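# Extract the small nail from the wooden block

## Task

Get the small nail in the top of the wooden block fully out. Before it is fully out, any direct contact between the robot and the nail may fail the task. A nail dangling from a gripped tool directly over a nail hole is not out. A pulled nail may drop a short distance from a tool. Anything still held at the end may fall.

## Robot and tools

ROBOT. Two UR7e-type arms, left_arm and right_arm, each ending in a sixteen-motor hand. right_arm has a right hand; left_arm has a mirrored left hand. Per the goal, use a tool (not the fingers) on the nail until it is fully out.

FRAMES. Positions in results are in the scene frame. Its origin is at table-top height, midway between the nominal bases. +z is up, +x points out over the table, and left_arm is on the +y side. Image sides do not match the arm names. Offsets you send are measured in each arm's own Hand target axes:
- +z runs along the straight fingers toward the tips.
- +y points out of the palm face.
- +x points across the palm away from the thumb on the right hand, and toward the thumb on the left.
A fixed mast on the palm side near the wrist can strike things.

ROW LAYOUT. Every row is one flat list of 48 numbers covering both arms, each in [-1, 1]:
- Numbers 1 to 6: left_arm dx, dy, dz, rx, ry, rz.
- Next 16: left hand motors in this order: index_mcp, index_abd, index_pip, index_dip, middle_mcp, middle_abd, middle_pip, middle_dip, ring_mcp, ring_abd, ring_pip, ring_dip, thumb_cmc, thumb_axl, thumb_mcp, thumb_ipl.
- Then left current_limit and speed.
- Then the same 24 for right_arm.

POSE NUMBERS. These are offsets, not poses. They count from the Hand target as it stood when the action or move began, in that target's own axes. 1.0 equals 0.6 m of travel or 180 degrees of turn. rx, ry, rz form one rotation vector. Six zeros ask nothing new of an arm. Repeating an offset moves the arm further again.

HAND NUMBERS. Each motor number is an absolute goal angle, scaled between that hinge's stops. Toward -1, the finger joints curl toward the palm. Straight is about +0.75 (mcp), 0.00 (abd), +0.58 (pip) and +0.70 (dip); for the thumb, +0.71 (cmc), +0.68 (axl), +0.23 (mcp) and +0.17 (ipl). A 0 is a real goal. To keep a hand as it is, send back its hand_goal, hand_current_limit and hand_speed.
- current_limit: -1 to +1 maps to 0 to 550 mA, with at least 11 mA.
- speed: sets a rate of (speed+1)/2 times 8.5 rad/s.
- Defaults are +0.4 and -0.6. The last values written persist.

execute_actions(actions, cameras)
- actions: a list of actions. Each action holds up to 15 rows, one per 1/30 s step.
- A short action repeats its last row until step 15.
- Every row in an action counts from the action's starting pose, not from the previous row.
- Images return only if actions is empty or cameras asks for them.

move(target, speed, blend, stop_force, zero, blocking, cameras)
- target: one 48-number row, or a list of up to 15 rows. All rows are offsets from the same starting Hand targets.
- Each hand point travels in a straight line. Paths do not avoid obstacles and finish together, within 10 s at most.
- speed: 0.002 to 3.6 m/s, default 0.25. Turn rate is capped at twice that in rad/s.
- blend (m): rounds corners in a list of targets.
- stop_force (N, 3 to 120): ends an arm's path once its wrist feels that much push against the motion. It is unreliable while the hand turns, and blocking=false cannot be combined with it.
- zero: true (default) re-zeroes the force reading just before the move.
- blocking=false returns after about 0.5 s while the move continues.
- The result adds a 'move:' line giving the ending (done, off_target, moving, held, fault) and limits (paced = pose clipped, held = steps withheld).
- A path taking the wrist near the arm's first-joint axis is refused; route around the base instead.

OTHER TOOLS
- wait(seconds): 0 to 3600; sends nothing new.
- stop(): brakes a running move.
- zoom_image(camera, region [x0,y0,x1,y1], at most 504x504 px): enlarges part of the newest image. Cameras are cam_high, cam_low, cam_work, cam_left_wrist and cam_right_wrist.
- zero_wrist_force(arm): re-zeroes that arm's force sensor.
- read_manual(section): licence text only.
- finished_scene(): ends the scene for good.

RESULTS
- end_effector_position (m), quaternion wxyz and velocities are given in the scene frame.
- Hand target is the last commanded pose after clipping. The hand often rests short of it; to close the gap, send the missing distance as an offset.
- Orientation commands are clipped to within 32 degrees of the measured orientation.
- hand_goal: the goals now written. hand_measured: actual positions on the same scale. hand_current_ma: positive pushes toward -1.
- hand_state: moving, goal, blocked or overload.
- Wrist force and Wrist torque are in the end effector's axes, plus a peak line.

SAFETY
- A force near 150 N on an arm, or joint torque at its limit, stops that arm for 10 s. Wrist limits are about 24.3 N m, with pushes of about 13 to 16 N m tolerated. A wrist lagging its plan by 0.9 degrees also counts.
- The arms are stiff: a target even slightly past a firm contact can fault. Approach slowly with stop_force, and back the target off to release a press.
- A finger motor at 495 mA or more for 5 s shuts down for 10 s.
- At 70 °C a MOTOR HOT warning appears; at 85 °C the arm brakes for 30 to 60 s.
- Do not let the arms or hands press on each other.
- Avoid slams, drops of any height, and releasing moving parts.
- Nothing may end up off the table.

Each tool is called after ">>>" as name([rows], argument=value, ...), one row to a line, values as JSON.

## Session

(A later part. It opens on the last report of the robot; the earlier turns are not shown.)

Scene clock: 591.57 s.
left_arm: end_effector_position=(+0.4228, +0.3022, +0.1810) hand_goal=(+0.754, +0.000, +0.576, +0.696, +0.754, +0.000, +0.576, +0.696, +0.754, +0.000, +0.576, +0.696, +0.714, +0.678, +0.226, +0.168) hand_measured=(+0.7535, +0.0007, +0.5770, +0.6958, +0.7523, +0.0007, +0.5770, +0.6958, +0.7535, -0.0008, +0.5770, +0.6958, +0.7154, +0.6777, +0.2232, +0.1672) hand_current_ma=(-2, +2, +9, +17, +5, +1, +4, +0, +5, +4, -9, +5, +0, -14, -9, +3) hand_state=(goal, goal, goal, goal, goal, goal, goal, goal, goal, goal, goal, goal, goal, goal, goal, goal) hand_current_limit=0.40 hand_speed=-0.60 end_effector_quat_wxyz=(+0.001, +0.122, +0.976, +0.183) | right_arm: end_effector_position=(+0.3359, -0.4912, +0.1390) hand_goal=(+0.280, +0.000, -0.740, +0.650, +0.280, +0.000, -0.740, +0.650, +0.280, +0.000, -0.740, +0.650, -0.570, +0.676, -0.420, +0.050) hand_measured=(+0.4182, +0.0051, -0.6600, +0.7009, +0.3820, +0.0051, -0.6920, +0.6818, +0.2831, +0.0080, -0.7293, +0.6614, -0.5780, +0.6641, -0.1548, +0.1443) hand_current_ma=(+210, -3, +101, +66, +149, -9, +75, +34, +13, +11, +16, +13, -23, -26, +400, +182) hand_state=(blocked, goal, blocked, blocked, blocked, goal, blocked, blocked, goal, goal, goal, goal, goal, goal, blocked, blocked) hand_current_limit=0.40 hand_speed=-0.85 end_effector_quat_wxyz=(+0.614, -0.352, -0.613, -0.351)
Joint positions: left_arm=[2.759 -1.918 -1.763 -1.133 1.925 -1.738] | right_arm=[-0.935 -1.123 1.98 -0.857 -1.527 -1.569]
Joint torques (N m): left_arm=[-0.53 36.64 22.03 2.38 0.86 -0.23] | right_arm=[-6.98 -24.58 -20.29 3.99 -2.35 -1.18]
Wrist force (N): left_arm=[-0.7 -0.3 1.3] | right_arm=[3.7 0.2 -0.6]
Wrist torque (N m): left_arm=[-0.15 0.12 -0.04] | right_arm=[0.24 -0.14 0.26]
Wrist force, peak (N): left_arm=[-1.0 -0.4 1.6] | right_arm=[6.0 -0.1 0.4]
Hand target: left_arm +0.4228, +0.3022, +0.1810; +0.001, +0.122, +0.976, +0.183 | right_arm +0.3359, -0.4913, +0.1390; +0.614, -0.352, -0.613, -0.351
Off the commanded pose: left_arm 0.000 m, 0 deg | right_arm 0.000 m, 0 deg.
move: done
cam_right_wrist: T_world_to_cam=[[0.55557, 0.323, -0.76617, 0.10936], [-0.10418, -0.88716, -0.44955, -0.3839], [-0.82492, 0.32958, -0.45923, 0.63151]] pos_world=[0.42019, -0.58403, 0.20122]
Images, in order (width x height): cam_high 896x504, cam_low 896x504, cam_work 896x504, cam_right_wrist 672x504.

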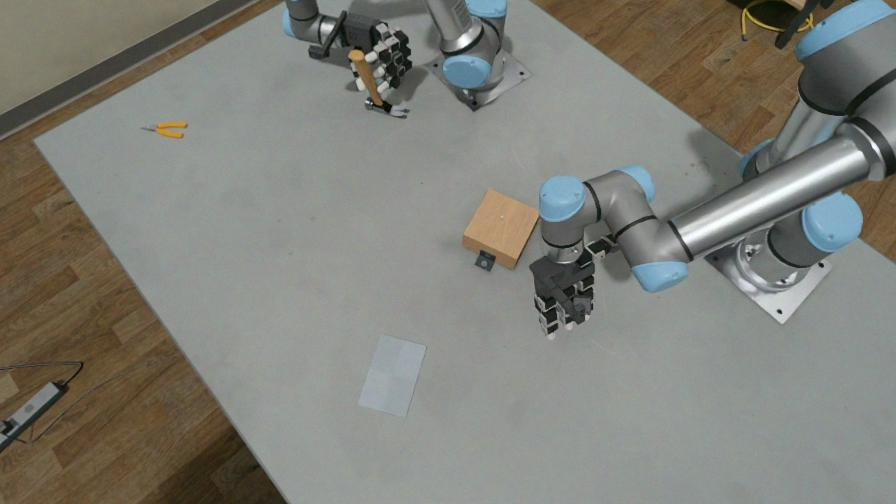

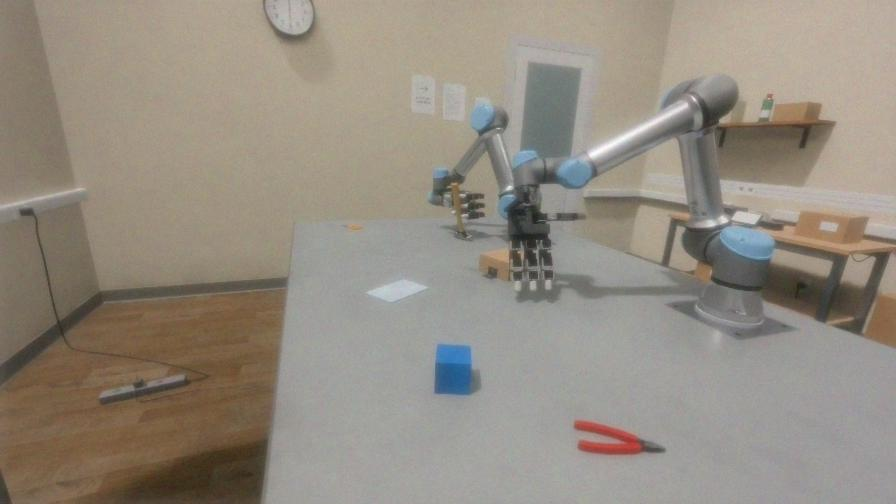

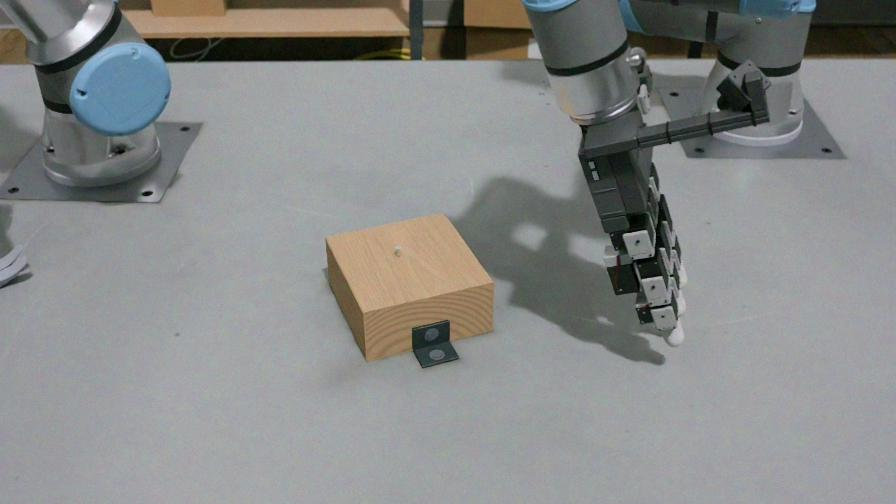

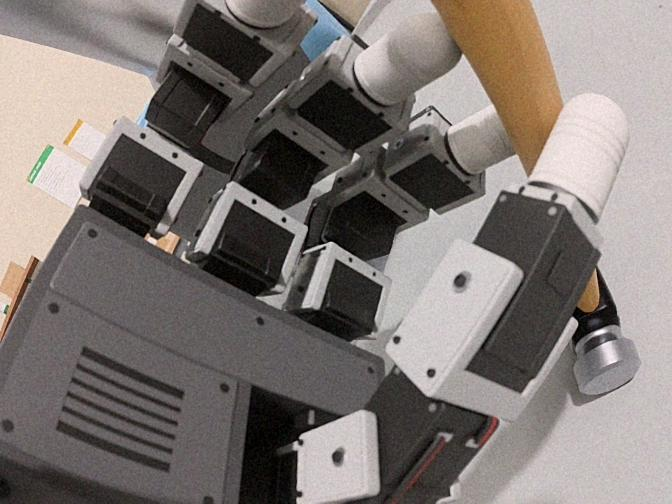

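>>> move(target=[0,0,0,0,0,0,0.754,0,0.576,0.696,0.754,0,0.576,0.696,0.754,0,0.576,0.696,0.714,0.678,0.226,0.168,0.4,-0.6,-0.015,-0.0169,0.0362,0,-0.0503,-0.0235,0.28,0,-0.74,0.65,0.28,0,-0.74,0.65,0.36,0,-0.74,0.65,-0.571,0.6766,-0.42,0.05,0.4,-0.85], speed=0.02, cameras=["cam_high","cam_low","cam_right_wrist"])

>>> zoom_image(camera="cam_high", region=[320, 30, 430, 140])

>>> zoom_image(camera="cam_low", region=[410, 160, 510, 250])

>>> zoom_image(camera="cam_right_wrist", region=[300, 0, 672, 380])

Scene clock: 700.60 s.
left_arm: end_effector_position=(+0.4228, +0.3022, +0.1810) hand_goal=(+0.754, +0.000, +0.576, +0.696, +0.754, +0.000, +0.576, +0.696, +0.754, +0.000, +0.576, +0.696, +0.714, +0.678, +0.226, +0.168) hand_measured=(+0.7535, -0.0008, +0.5770, +0.6958, +0.7523, -0.0008, +0.5770, +0.6958, +0.7547, +0.0007, +0.5770, +0.6958, +0.7154, +0.6777, +0.2242, +0.1681) hand_current_ma=(+1, +4, +9, +7, +8, +0, +3, -1, +9, +3, -5, +3, +4, -9, -10, +6) hand_state=(goal, goal, goal, goal, goal, goal, goal, goal, goal, goal, goal, goal, goal, goal, goal, goal) hand_current_limit=0.40 hand_speed=-0.60 end_effector_quat_wxyz=(+0.001, +0.122, +0.976, +0.183) | right_arm: end_effector_position=(+0.3162, -0.4777, +0.1301) hand_goal=(+0.280, +0.000, -0.740, +0.650, +0.280, +0.000, -0.740, +0.650, +0.360, +0.000, -0.740, +0.650, -0.570, +0.676, -0.420, +0.050) hand_measured=(+0.4061, +0.0051, -0.6638, +0.6932, +0.3724, +0.0007, -0.7151, +0.6678, +0.3591, +0.0065, -0.7293, +0.6614, -0.5818, +0.6609, -0.1548, +0.1443) hand_current_ma=(+173, +8, +103, +45, +125, +4, +22, +16, +3, +9, +12, +13, -31, -21, +395, +190) hand_state=(blocked, goal, blocked, blocked, blocked, goal, blocked, goal, goal, goal, goal, goal, goal, goal, blocked, blocked) hand_current_limit=0.40 hand_speed=-0.85 end_effector_quat_wxyz=(-0.550, +0.356, +0.672, +0.345)
Joint positions: left_arm=[2.759 -1.918 -1.763 -1.133 1.925 -1.738] | right_arm=[-0.963 -1.243 2.101 -1.015 -1.55 -1.641]
Joint torques (N m): left_arm=[-0.82 37.03 22.11 2.43 0.81 -0.36] | right_arm=[-7.29 -38.38 -5.65 -1.19 -2.37 -0.98]
Wrist force (N): left_arm=[-0.9 -0.1 1.5] | right_arm=[4.6 0.3 -1.9]
Wrist torque (N m): left_arm=[-0.15 0.15 -0.07] | right_arm=[0.24 -0.23 0.23]
Wrist force, peak (N): left_arm=[-1.4 -0.4 1.6] | right_arm=[5.6 1.1 -2.0]
Hand target: left_arm +0.4228, +0.3022, +0.1810; +0.001, +0.122, +0.976, +0.183 | right_arm +0.3161, -0.4777, +0.1301; -0.550, +0.356, +0.672, +0.345
Off the commanded pose: left_arm 0.000 m, 0 deg | right_arm 0.000 m, 0 deg.
move: done
cam_right_wrist: T_world_to_cam=[[0.66149, 0.25045, -0.7069, 0.03324], [-0.045, -0.92764, -0.37076, -0.42627], [-0.74861, 0.27706, -0.60235, 0.57603]] pos_world=[0.39005, -0.56334, 0.21243]

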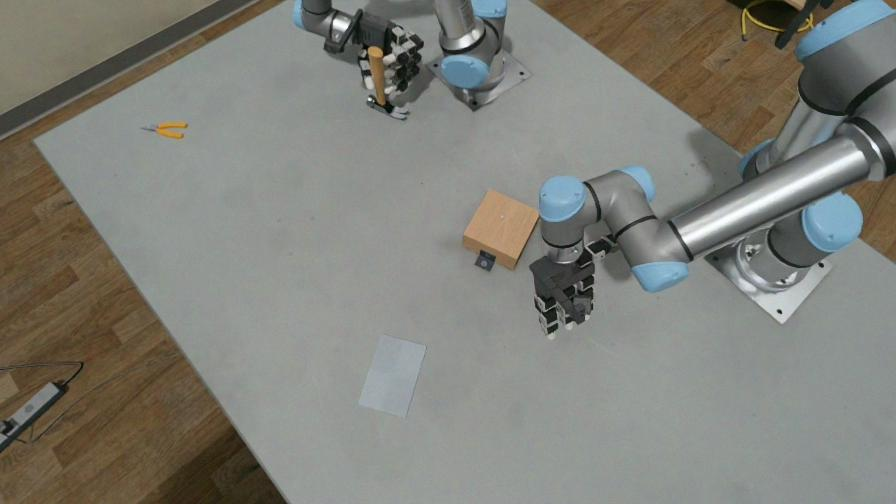

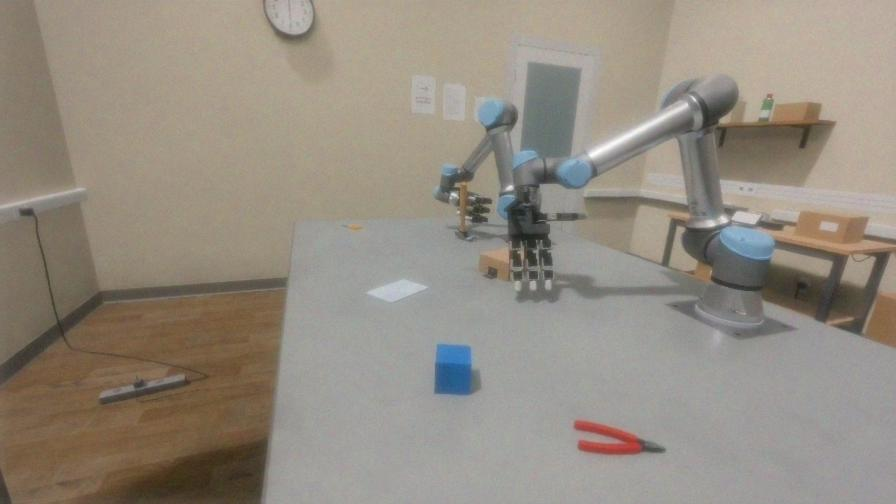

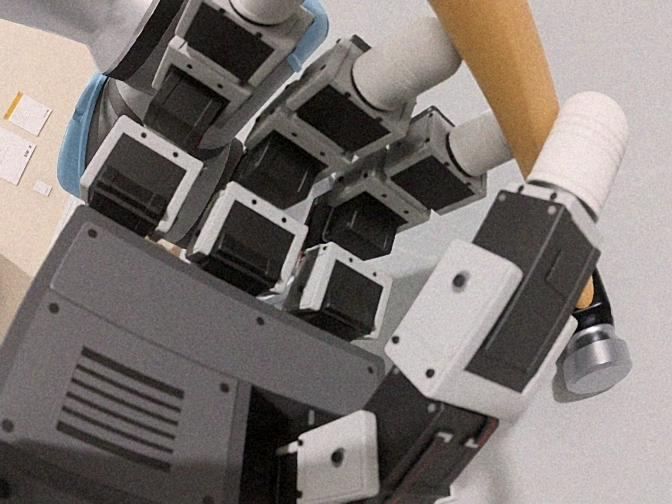

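Scaled by 4.582 from the camera's image (finer frame: 1280x720).

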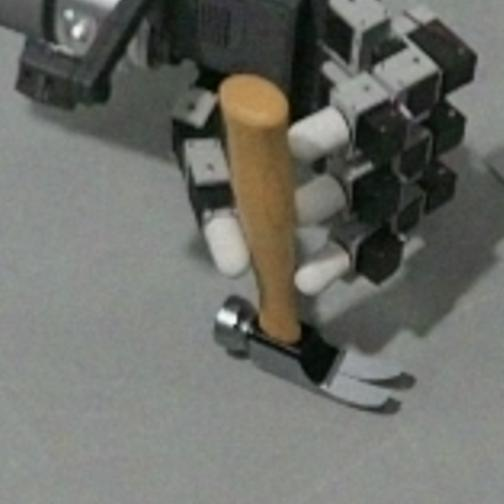

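Scaled by 5.040 from the camera's image (finer frame: 1280x720).

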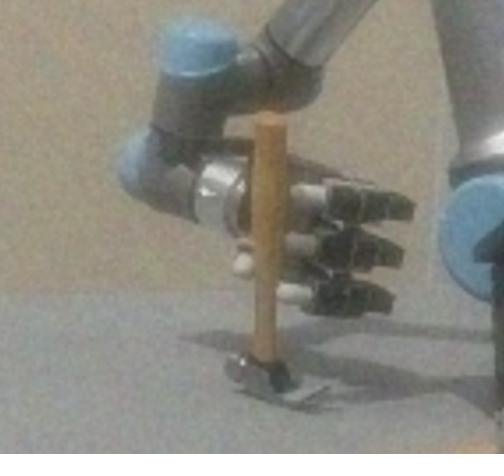

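Scaled by 1.326 from the camera's image (finer frame: 960x720).

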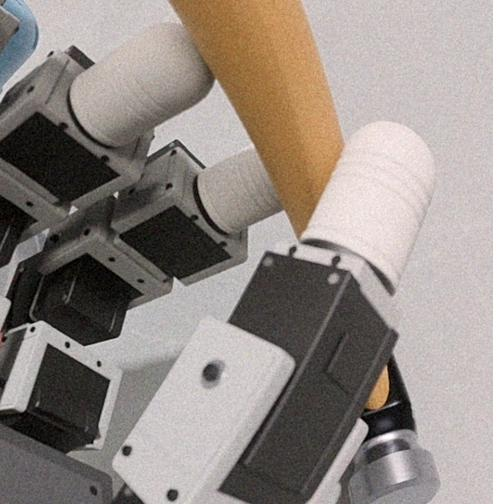

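>>> move(target=[0,0,0,0,0,0,0.754,0,0.576,0.696,0.754,0,0.576,0.696,0.754,0,0.576,0.696,0.714,0.678,0.226,0.168,0.4,-0.6,-0.0033,-0.0343,-0.0153,-0.0096,0.0231,-0.0496,0.28,0,-0.74,0.65,0.28,0,-0.74,0.65,0.33,0,-0.74,0.65,-0.571,0.6766,-0.42,0.05,0.4,-0.85], speed=0.02, cameras=["cam_high","cam_low","cam_right_wrist"])

>>> zoom_image(camera="cam_high", region=[320, 30, 430, 140])

>>> zoom_image(camera="cam_low", region=[410, 160, 510, 250])

Scene clock: 751.53 s.
left_arm: end_effector_position=(+0.4228, +0.3022, +0.1810) hand_goal=(+0.754, +0.000, +0.576, +0.696, +0.754, +0.000, +0.576, +0.696, +0.754, +0.000, +0.576, +0.696, +0.714, +0.678, +0.226, +0.168) hand_measured=(+0.7523, -0.0008, +0.5770, +0.6971, +0.7535, -0.0008, +0.5770, +0.6958, +0.7535, -0.0008, +0.5770, +0.6971, +0.7142, +0.6777, +0.2242, +0.1681) hand_current_ma=(-1, +11, +9, +9, +7, +7, +4, +2, +11, +4, -3, +7, +1, -16, -8, +3) hand_state=(goal, goal, goal, goal, goal, goal, goal, goal, goal, goal, goal, goal, goal, goal, goal, goal) hand_current_limit=0.40 hand_speed=-0.60 end_effector_quat_wxyz=(+0.001, +0.122, +0.976, +0.183) | right_arm: end_effector_position=(+0.3033, -0.4962, +0.1281) hand_goal=(+0.280, +0.000, -0.740, +0.650, +0.280, +0.000, -0.740, +0.650, +0.330, +0.000, -0.740, +0.650, -0.570, +0.676, -0.420, +0.050) hand_measured=(+0.4074, +0.0065, -0.6638, +0.6945, +0.3724, +0.0051, -0.7151, +0.6678, +0.3446, +0.0080, -0.7293, +0.6614, -0.5806, +0.6609, -0.1548, +0.1443) hand_current_ma=(+192, -6, +102, +49, +150, +2, +12, +31, +29, +0, -2, +3, -28, -43, +393, +181) hand_state=(blocked, goal, blocked, blocked, blocked, goal, blocked, goal, goal, goal, goal, goal, goal, goal, blocked, blocked) hand_current_limit=0.40 hand_speed=-0.85 end_effector_quat_wxyz=(-0.540, +0.298, +0.672, +0.409)
Joint positions: left_arm=[2.759 -1.918 -1.763 -1.133 1.925 -1.738] | right_arm=[-1.026 -1.156 2.088 -1.015 -1.594 -1.804]
Joint torques (N m): left_arm=[-1.48 36.72 21.97 2.33 0.79 -0.37] | right_arm=[-6.05 -20.4 -17.46 4.16 -2.26 -1.52]
Wrist force (N): left_arm=[-1.1 -0.2 1.5] | right_arm=[1.6 -0.4 -0.7]
Wrist torque (N m): left_arm=[-0.15 0.18 -0.08] | right_arm=[0.14 -0.12 0.20]
Wrist force, peak (N): left_arm=[-1.2 -0.4 1.9] | right_arm=[5.2 0.7 -1.9]
Hand target: left_arm +0.4228, +0.3022, +0.1810; +0.001, +0.122, +0.976, +0.183 | right_arm +0.3033, -0.4962, +0.1281; -0.540, +0.298, +0.672, +0.409
Off the commanded pose: left_arm 0.000 m, 0 deg | right_arm 0.000 m, 0 deg.
move: done
cam_right_wrist: T_world_to_cam=[[0.72631, 0.34386, -0.59517, 0.05729], [-0.00149, -0.86509, -0.50161, -0.41015], [-0.68736, 0.36521, -0.62782, 0.59877]] pos_world=[0.36935, -0.5932, 0.20428]

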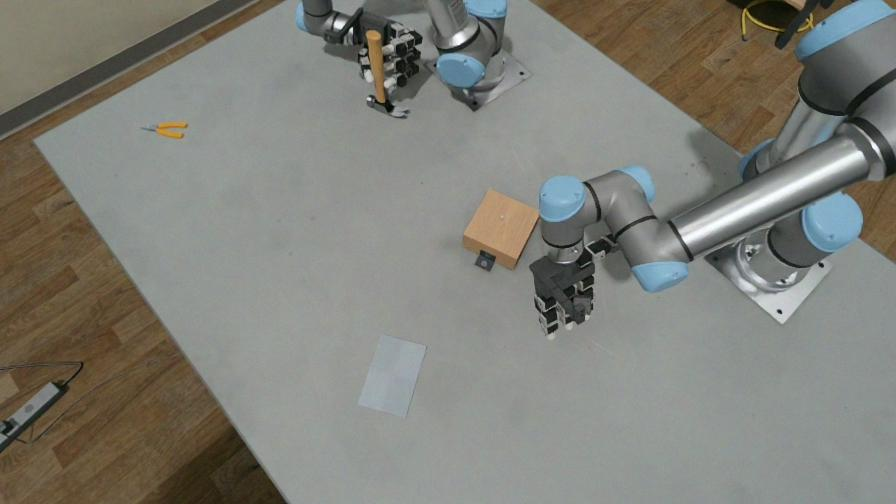

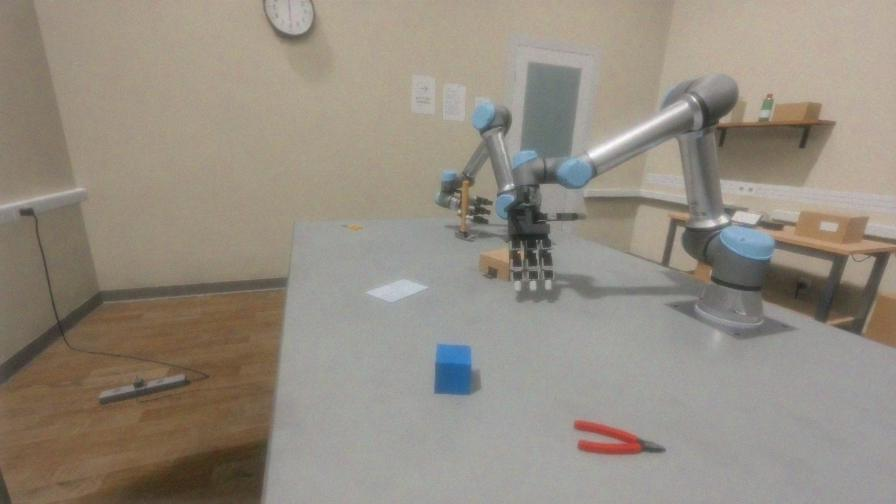

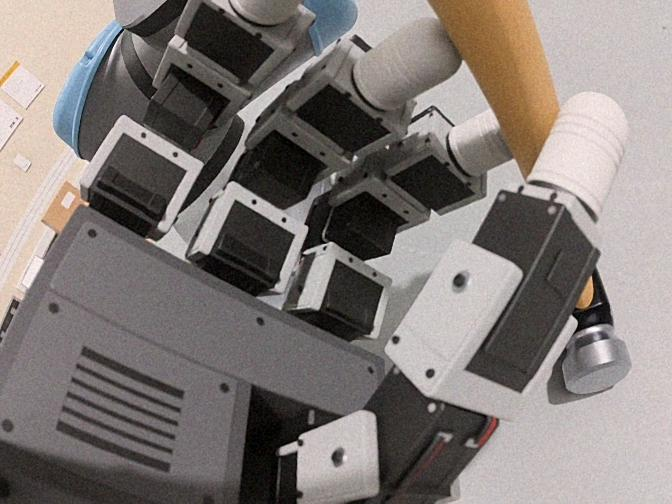

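Scaled by 4.582 from the camera's image (finer frame: 1280x720).

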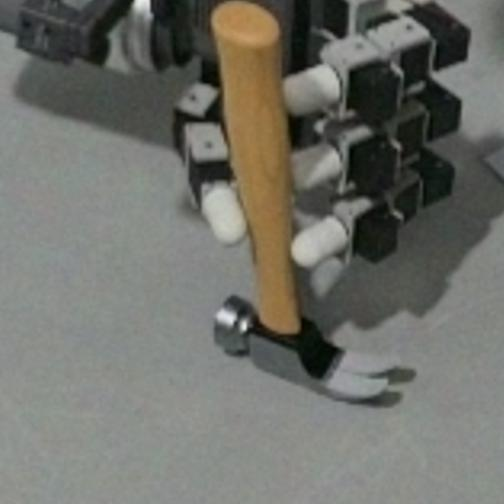

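Scaled by 5.040 from the camera's image (finer frame: 1280x720).

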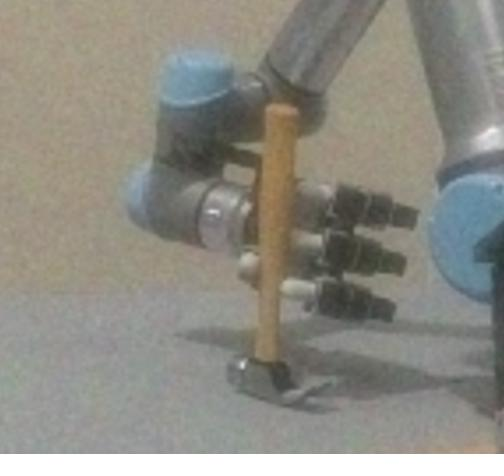

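>>> move(target=[0,0,0,0,0,0,0.754,0,0.576,0.696,0.754,0,0.576,0.696,0.754,0,0.576,0.696,0.714,0.678,0.226,0.168,0.4,-0.6,0,0,0,0,0,0,0.41,0,-0.667,0.695,0.372,0,-0.715,0.668,0.345,0,-0.729,0.661,-0.571,0.6766,-0.07,0.1443,0.4,-0.9], speed=0.02, cameras=["cam_high","cam_low","cam_right_wrist"])

>>> zoom_image(camera="cam_high", region=[320, 30, 430, 140])

>>> zoom_image(camera="cam_low", region=[410, 160, 510, 250])

Scene clock: 768.17 s.
left_arm: end_effector_position=(+0.4228, +0.3022, +0.1810) hand_goal=(+0.754, +0.000, +0.576, +0.696, +0.754, +0.000, +0.576, +0.696, +0.754, +0.000, +0.576, +0.696, +0.714, +0.678, +0.226, +0.168) hand_measured=(+0.7535, -0.0008, +0.5770, +0.6958, +0.7547, +0.0007, +0.5770, +0.6958, +0.7535, -0.0008, +0.5770, +0.6958, +0.7142, +0.6767, +0.2242, +0.1672) hand_current_ma=(-1, +5, +13, +10, +4, +6, +6, +1, +4, +5, -5, +3, +4, -10, -6, -1) hand_state=(goal, goal, goal, goal, goal, goal, goal, goal, goal, goal, goal, goal, goal, goal, goal, goal) hand_current_limit=0.40 hand_speed=-0.60 end_effector_quat_wxyz=(+0.001, +0.122, +0.976, +0.183) | right_arm: end_effector_position=(+0.3033, -0.4962, +0.1281) hand_goal=(+0.410, +0.000, -0.666, +0.696, +0.372, +0.000, -0.714, +0.668, +0.346, +0.000, -0.728, +0.662, -0.570, +0.676, -0.070, +0.144) hand_measured=(+0.4122, +0.0051, -0.6587, +0.7034, +0.3917, +0.0051, -0.7074, +0.6690, +0.3471, +0.0080, -0.7293, +0.6614, -0.5517, +0.6767, -0.0806, +0.1462) hand_current_ma=(-15, -16, -3, +4, +30, +14, +1, -22, +21, +7, -12, +17, +13, +13, -11, +1) hand_state=(goal, goal, goal, goal, goal, goal, goal, goal, goal, goal, goal, goal, goal, goal, goal, goal) hand_current_limit=0.40 hand_speed=-0.90 end_effector_quat_wxyz=(-0.540, +0.298, +0.672, +0.409)
Joint positions: left_arm=[2.759 -1.918 -1.763 -1.133 1.925 -1.738] | right_arm=[-1.027 -1.155 2.088 -1.015 -1.594 -1.804]
Joint torques (N m): left_arm=[-1.23 36.98 21.49 2.35 0.78 -0.42] | right_arm=[-7.01 -21.21 -17.31 2.88 -1.74 -1.18]
Wrist force (N): left_arm=[-1.2 -0.5 1.7] | right_arm=[2.7 -0.2 -0.4]
Wrist torque (N m): left_arm=[-0.21 0.19 -0.08] | right_arm=[0.23 -0.19 0.28]
Wrist force, peak (N): left_arm=[-1.1 -0.5 1.8] | right_arm=[3.1 -0.5 -0.7]
Hand target: left_arm +0.4228, +0.3022, +0.1810; +0.001, +0.122, +0.976, +0.183 | right_arm +0.3033, -0.4962, +0.1281; -0.540, +0.298, +0.672, +0.409
Off the commanded pose: left_arm 0.000 m, 0 deg | right_arm 0.000 m, 0 deg.
move: done
cam_right_wrist: T_world_to_cam=[[0.72641, 0.344, -0.59497, 0.0574], [-0.00144, -0.86495, -0.50185, -0.41012], [-0.68726, 0.36541, -0.62782, 0.59881]] pos_world=[0.36925, -0.59329, 0.20428]

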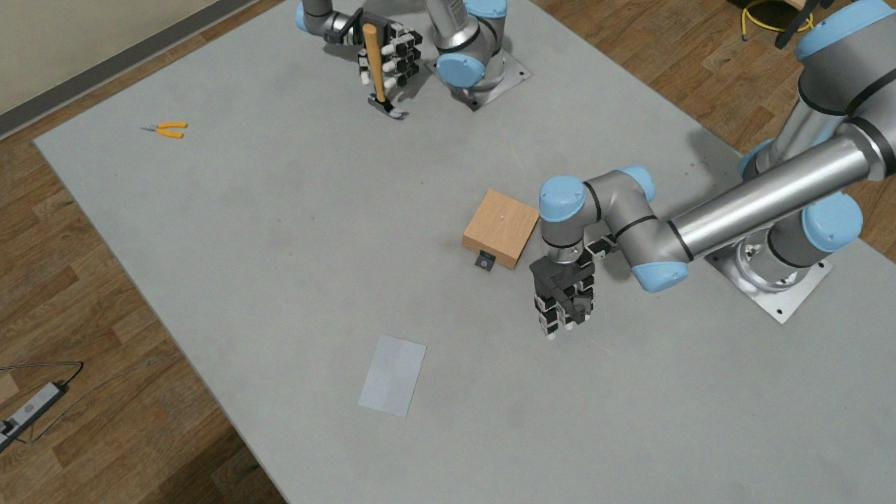

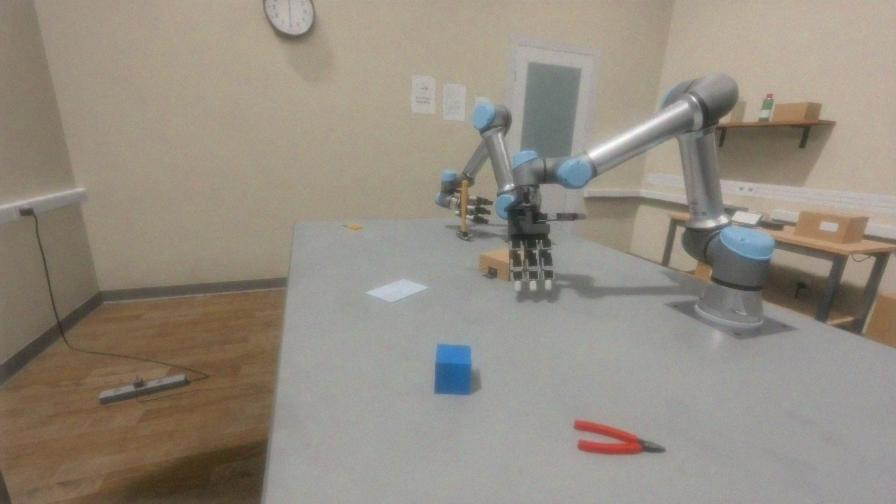

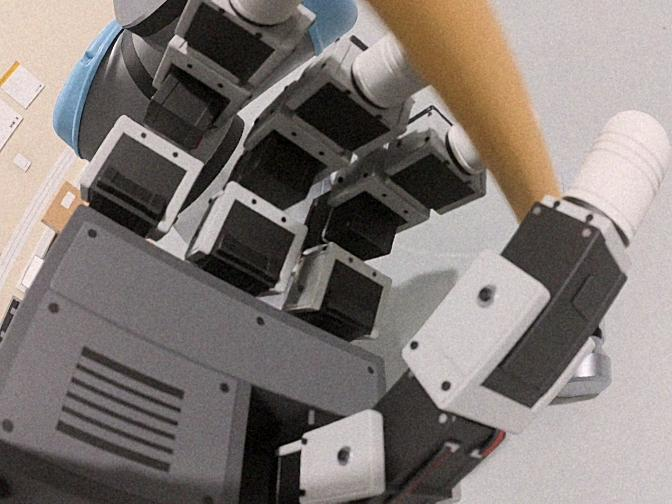

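Scaled by 4.582 from the camera's image (finer frame: 1280x720).

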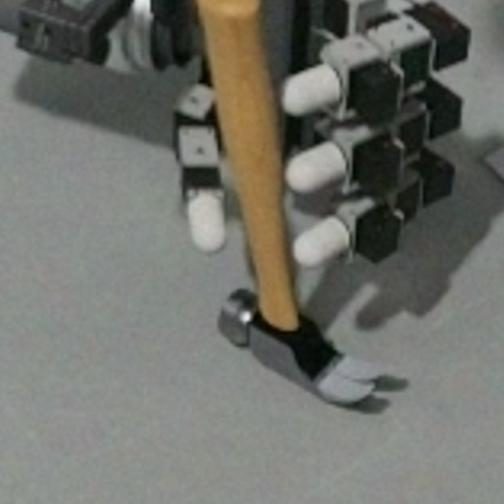

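Scaled by 5.040 from the camera's image (finer frame: 1280x720).

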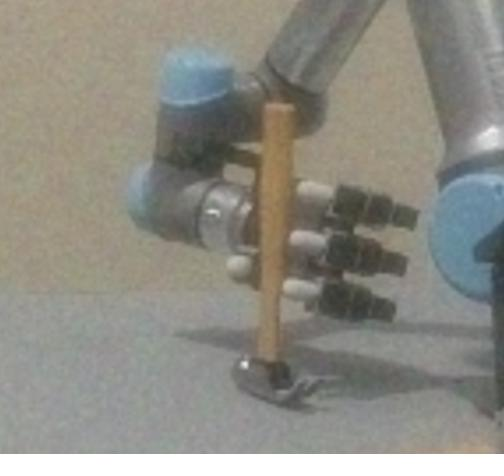

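>>> zoom_image(camera="cam_right_wrist", region=[340, 0, 672, 250])

>>> zoom_image(camera="cam_high", region=[350, 20, 420, 130])

Scaled by 1.518 from the camera's image (finer frame: 960x720).

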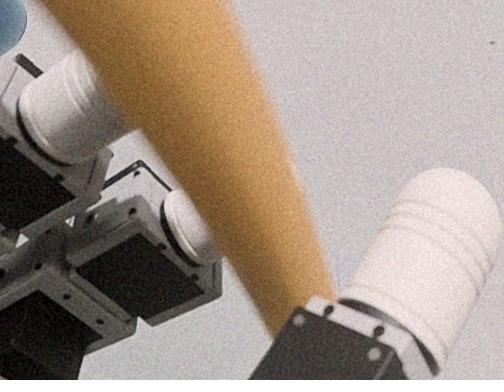

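Scaled by 4.582 from the camera's image (finer frame: 1280x720).

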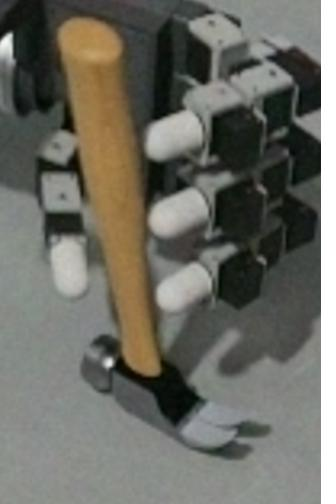

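>>> move(target=[0,0,0,0,0,0,0.754,0,0.576,0.696,0.754,0,0.576,0.696,0.754,0,0.576,0.696,0.714,0.678,0.226,0.168,0.4,-0.6,0,0,0,0,0,0,0.48,0,-0.715,0.695,0.48,0,-0.715,0.695,0.48,0,-0.715,0.695,-0.571,0.6766,0.05,0.1443,0.4,-0.96], speed=0.02, cameras=["cam_high","cam_low","cam_right_wrist"])

>>> zoom_image(camera="cam_high", region=[350, 20, 420, 130])

>>> zoom_image(camera="cam_low", region=[410, 160, 510, 250])

>>> zoom_image(camera="cam_right_wrist", region=[340, 0, 672, 420])

Scene clock: 863.53 s.
left_arm: end_effector_position=(+0.4228, +0.3022, +0.1810) hand_goal=(+0.754, +0.000, +0.576, +0.696, +0.754, +0.000, +0.576, +0.696, +0.754, +0.000, +0.576, +0.696, +0.714, +0.678, +0.226, +0.168) hand_measured=(+0.7535, -0.0008, +0.5770, +0.6958, +0.7523, -0.0008, +0.5770, +0.6971, +0.7535, -0.0008, +0.5757, +0.6958, +0.7154, +0.6777, +0.2242, +0.1681) hand_current_ma=(+0, +9, +10, +13, +2, +2, +3, +4, +6, +4, -3, +3, +3, -14, -8, +1) hand_state=(goal, goal, goal, goal, goal, goal, goal, goal, goal, goal, goal, goal, goal, goal, goal, goal) hand_current_limit=0.40 hand_speed=-0.60 end_effector_quat_wxyz=(+0.001, +0.122, +0.976, +0.183) | right_arm: end_effector_position=(+0.3033, -0.4962, +0.1281) hand_goal=(+0.480, +0.000, -0.714, +0.696, +0.480, +0.000, -0.714, +0.696, +0.480, +0.000, -0.714, +0.696, -0.570, +0.676, +0.050, +0.144) hand_measured=(+0.4785, +0.0051, -0.7049, +0.7047, +0.4773, +0.0051, -0.7074, +0.6869, +0.4785, +0.0080, -0.7241, +0.6856, -0.5517, +0.6767, +0.0382, +0.1462) hand_current_ma=(-11, +3, +9, +10, -8, +9, +7, -10, +12, -15, -32, -5, +12, +9, -21, +0) hand_state=(goal, goal, goal, goal, goal, goal, goal, goal, goal, goal, goal, goal, goal, goal, goal, goal) hand_current_limit=0.40 hand_speed=-0.96 end_effector_quat_wxyz=(-0.540, +0.298, +0.672, +0.409)
Joint positions: left_arm=[2.759 -1.918 -1.763 -1.133 1.925 -1.738] | right_arm=[-1.027 -1.155 2.088 -1.015 -1.594 -1.804]
Joint torques (N m): left_arm=[-1.35 36.57 21.89 2.47 0.8 -0.4] | right_arm=[-2.1 -29.75 -18.23 -0.58 2.02 -0.19]
Wrist force (N): left_arm=[-1.3 -0.5 1.8] | right_arm=[2.1 -0.2 -0.5]
Wrist torque (N m): left_arm=[-0.21 0.22 -0.09] | right_arm=[0.23 -0.12 0.22]
Wrist force, peak (N): left_arm=[-1.5 -0.6 1.8] | right_arm=[3.0 -0.1 -0.4]
Hand target: left_arm +0.4228, +0.3022, +0.1810; +0.001, +0.122, +0.976, +0.183 | right_arm +0.3033, -0.4962, +0.1281; -0.540, +0.298, +0.672, +0.409
Off the commanded pose: left_arm 0.000 m, 0 deg | right_arm 0.000 m, 0 deg.
move: done
cam_right_wrist: T_world_to_cam=[[0.72641, 0.344, -0.59497, 0.0574], [-0.00144, -0.86495, -0.50185, -0.41012], [-0.68726, 0.36541, -0.62782, 0.59881]] pos_world=[0.36925, -0.59329, 0.20428]

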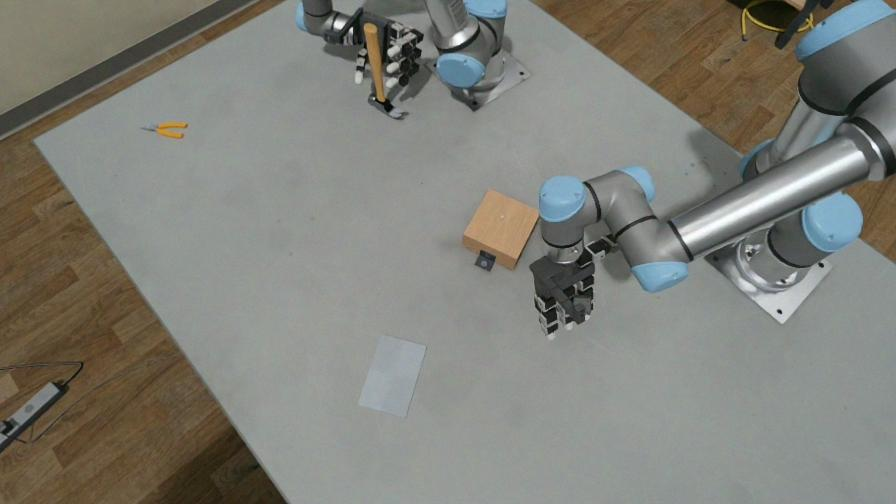

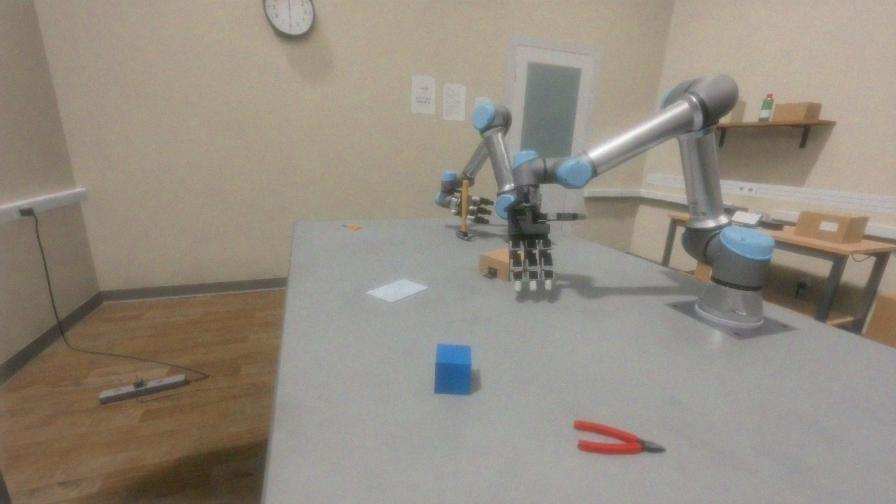

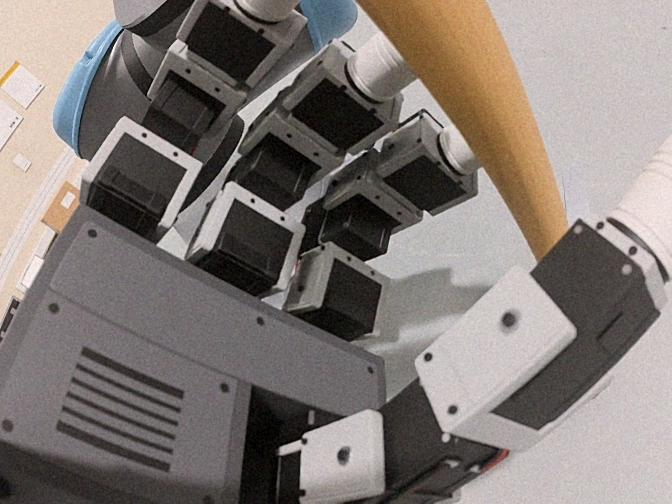

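Scaled by 4.582 from the camera's image (finer frame: 1280x720).

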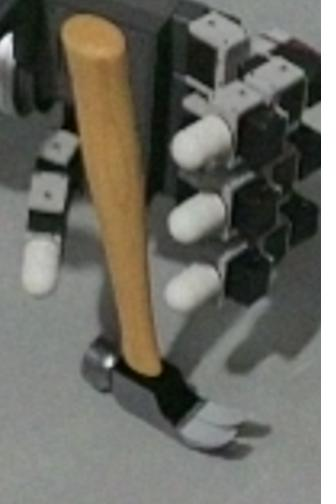

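Scaled by 5.040 from the camera's image (finer frame: 1280x720).

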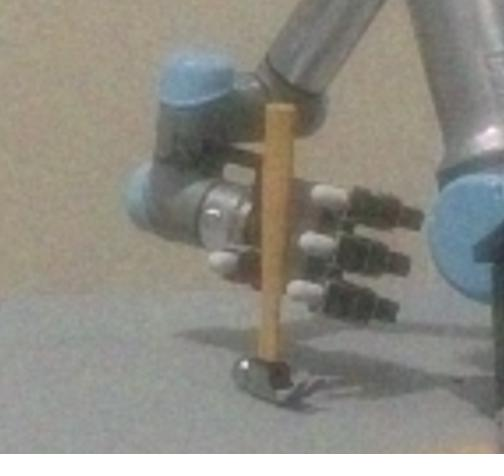

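Scaled by 1.200 from the camera's image (finer frame: 960x720).

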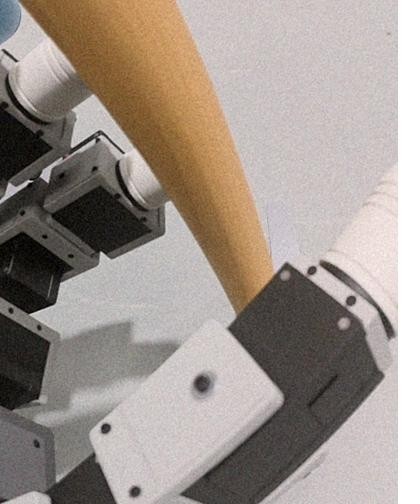

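>>> move(target=[0,0,0,0,0,0,0.754,0,0.576,0.696,0.754,0,0.576,0.696,0.754,0,0.576,0.696,0.714,0.678,0.226,0.168,0.4,-0.6,0.0037,-0.0008,0.0012,0.0057,0.0267,0.0729,0.70,0,-0.715,0.695,0.70,0,-0.715,0.695,0.70,0,-0.715,0.695,-0.571,0.6766,0.112,0.168,0.4,-0.9], speed=0.03, cameras=["cam_high","cam_low","cam_right_wrist"])

>>> zoom_image(camera="cam_high", region=[350, 20, 420, 130])

>>> zoom_image(camera="cam_low", region=[410, 160, 510, 250])

>>> zoom_image(camera="cam_right_wrist", region=[340, 0, 672, 420])

Scene clock: 899.37 s.
left_arm: end_effector_position=(+0.4228, +0.3022, +0.1810) hand_goal=(+0.754, +0.000, +0.576, +0.696, +0.754, +0.000, +0.576, +0.696, +0.754, +0.000, +0.576, +0.696, +0.714, +0.678, +0.226, +0.168) hand_measured=(+0.7535, -0.0008, +0.5770, +0.6958, +0.7535, +0.0007, +0.5770, +0.6958, +0.7535, +0.0007, +0.5770, +0.6958, +0.7142, +0.6777, +0.2242, +0.1681) hand_current_ma=(-5, +2, +14, +10, +8, +5, +6, +2, +10, +5, -8, +1, +9, -10, -8, -1) hand_state=(goal, goal, goal, goal, goal, goal, goal, goal, goal, goal, goal, goal, goal, goal, goal, goal) hand_current_limit=0.40 hand_speed=-0.60 end_effector_quat_wxyz=(+0.001, +0.122, +0.976, +0.183) | right_arm: end_effector_position=(+0.3020, -0.4959, +0.1300) hand_goal=(+0.700, +0.000, -0.714, +0.696, +0.700, +0.000, -0.714, +0.696, +0.700, +0.000, -0.714, +0.696, -0.570, +0.676, +0.112, +0.168) hand_measured=(+0.6992, +0.0051, -0.7036, +0.7047, +0.6980, +0.0051, -0.7074, +0.6869, +0.6992, +0.0080, -0.7177, +0.6856, -0.5517, +0.6767, +0.1035, +0.1614) hand_current_ma=(-2, +11, +20, +16, +10, +9, +23, -28, -1, -26, -16, -2, +10, +9, -14, -5) hand_state=(goal, goal, goal, goal, goal, goal, goal, goal, goal, goal, goal, goal, goal, goal, goal, goal) hand_current_limit=0.40 hand_speed=-0.90 end_effector_quat_wxyz=(+0.614, -0.350, -0.614, -0.351)
Joint positions: left_arm=[2.759 -1.918 -1.763 -1.133 1.925 -1.738] | right_arm=[-1.007 -1.142 2.05 -0.908 -1.602 -1.572]
Joint torques (N m): left_arm=[-1.65 37.09 21.87 2.47 0.83 -0.55] | right_arm=[6.62 -22.2 -18.53 4.18 1.98 1.43]
Wrist force (N): left_arm=[-1.3 -0.4 1.8] | right_arm=[2.2 0.3 -0.7]
Wrist torque (N m): left_arm=[-0.20 0.22 -0.10] | right_arm=[0.36 -0.14 0.11]
Wrist force, peak (N): left_arm=[-1.5 -0.5 2.0] | right_arm=[2.8 0.0 -0.6]
Hand target: left_arm +0.4228, +0.3022, +0.1810; +0.001, +0.122, +0.976, +0.183 | right_arm +0.3020, -0.4959, +0.1300; +0.614, -0.350, -0.614, -0.351
Off the commanded pose: left_arm 0.000 m, 0 deg | right_arm 0.000 m, 0 deg.
move: done
cam_right_wrist: T_world_to_cam=[[0.55683, 0.32553, -0.76418, 0.12344], [-0.10027, -0.88693, -0.45088, -0.39654], [-0.82455, 0.32769, -0.46123, 0.60009]] pos_world=[0.38631, -0.58853, 0.19232]

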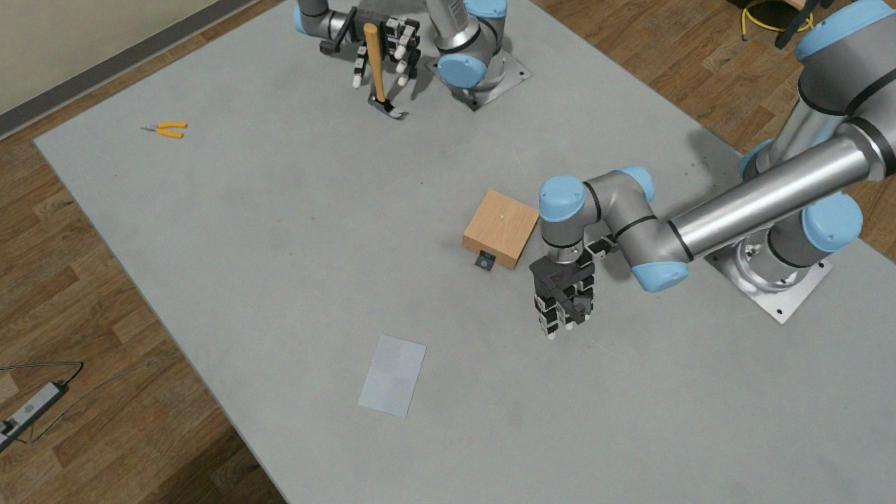

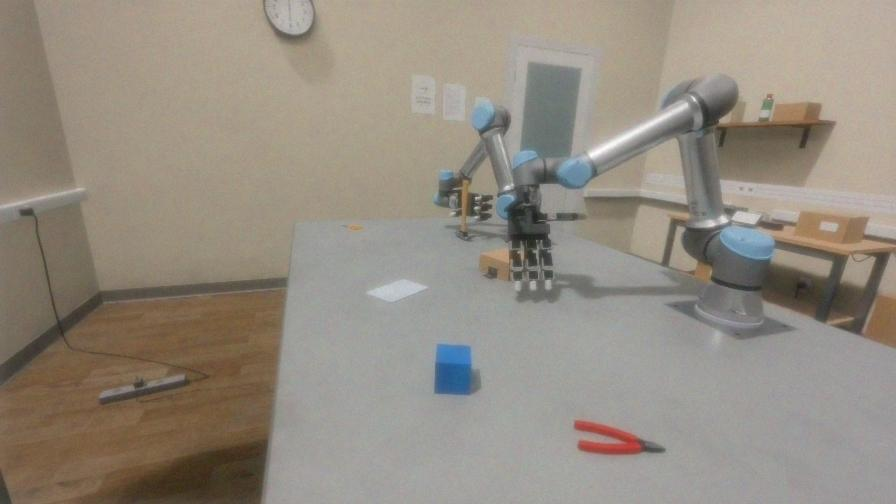

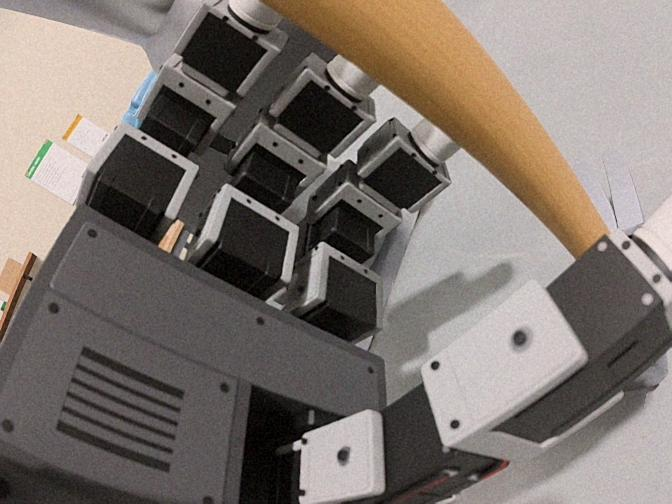

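Scaled by 4.582 from the camera's image (finer frame: 1280x720).

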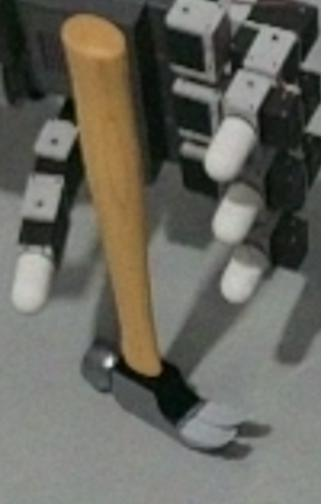

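Scaled by 5.040 from the camera's image (finer frame: 1280x720).

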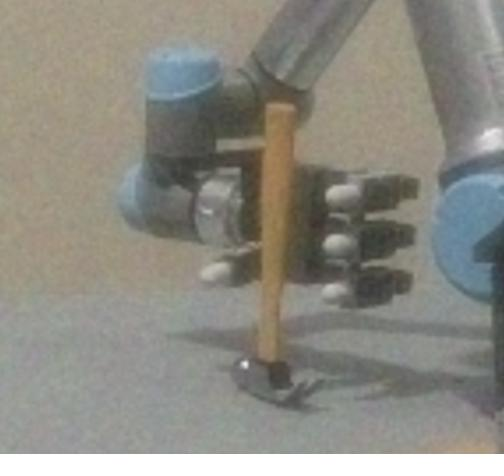

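Scaled by 1.200 from the camera's image (finer frame: 960x720).

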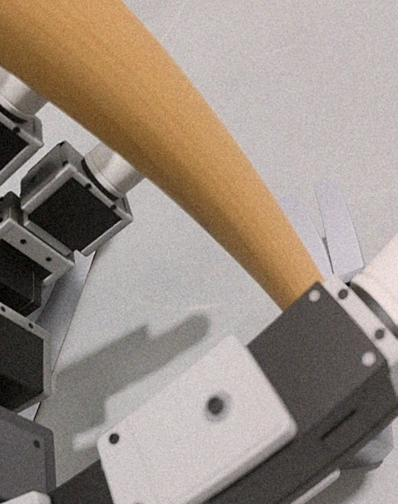

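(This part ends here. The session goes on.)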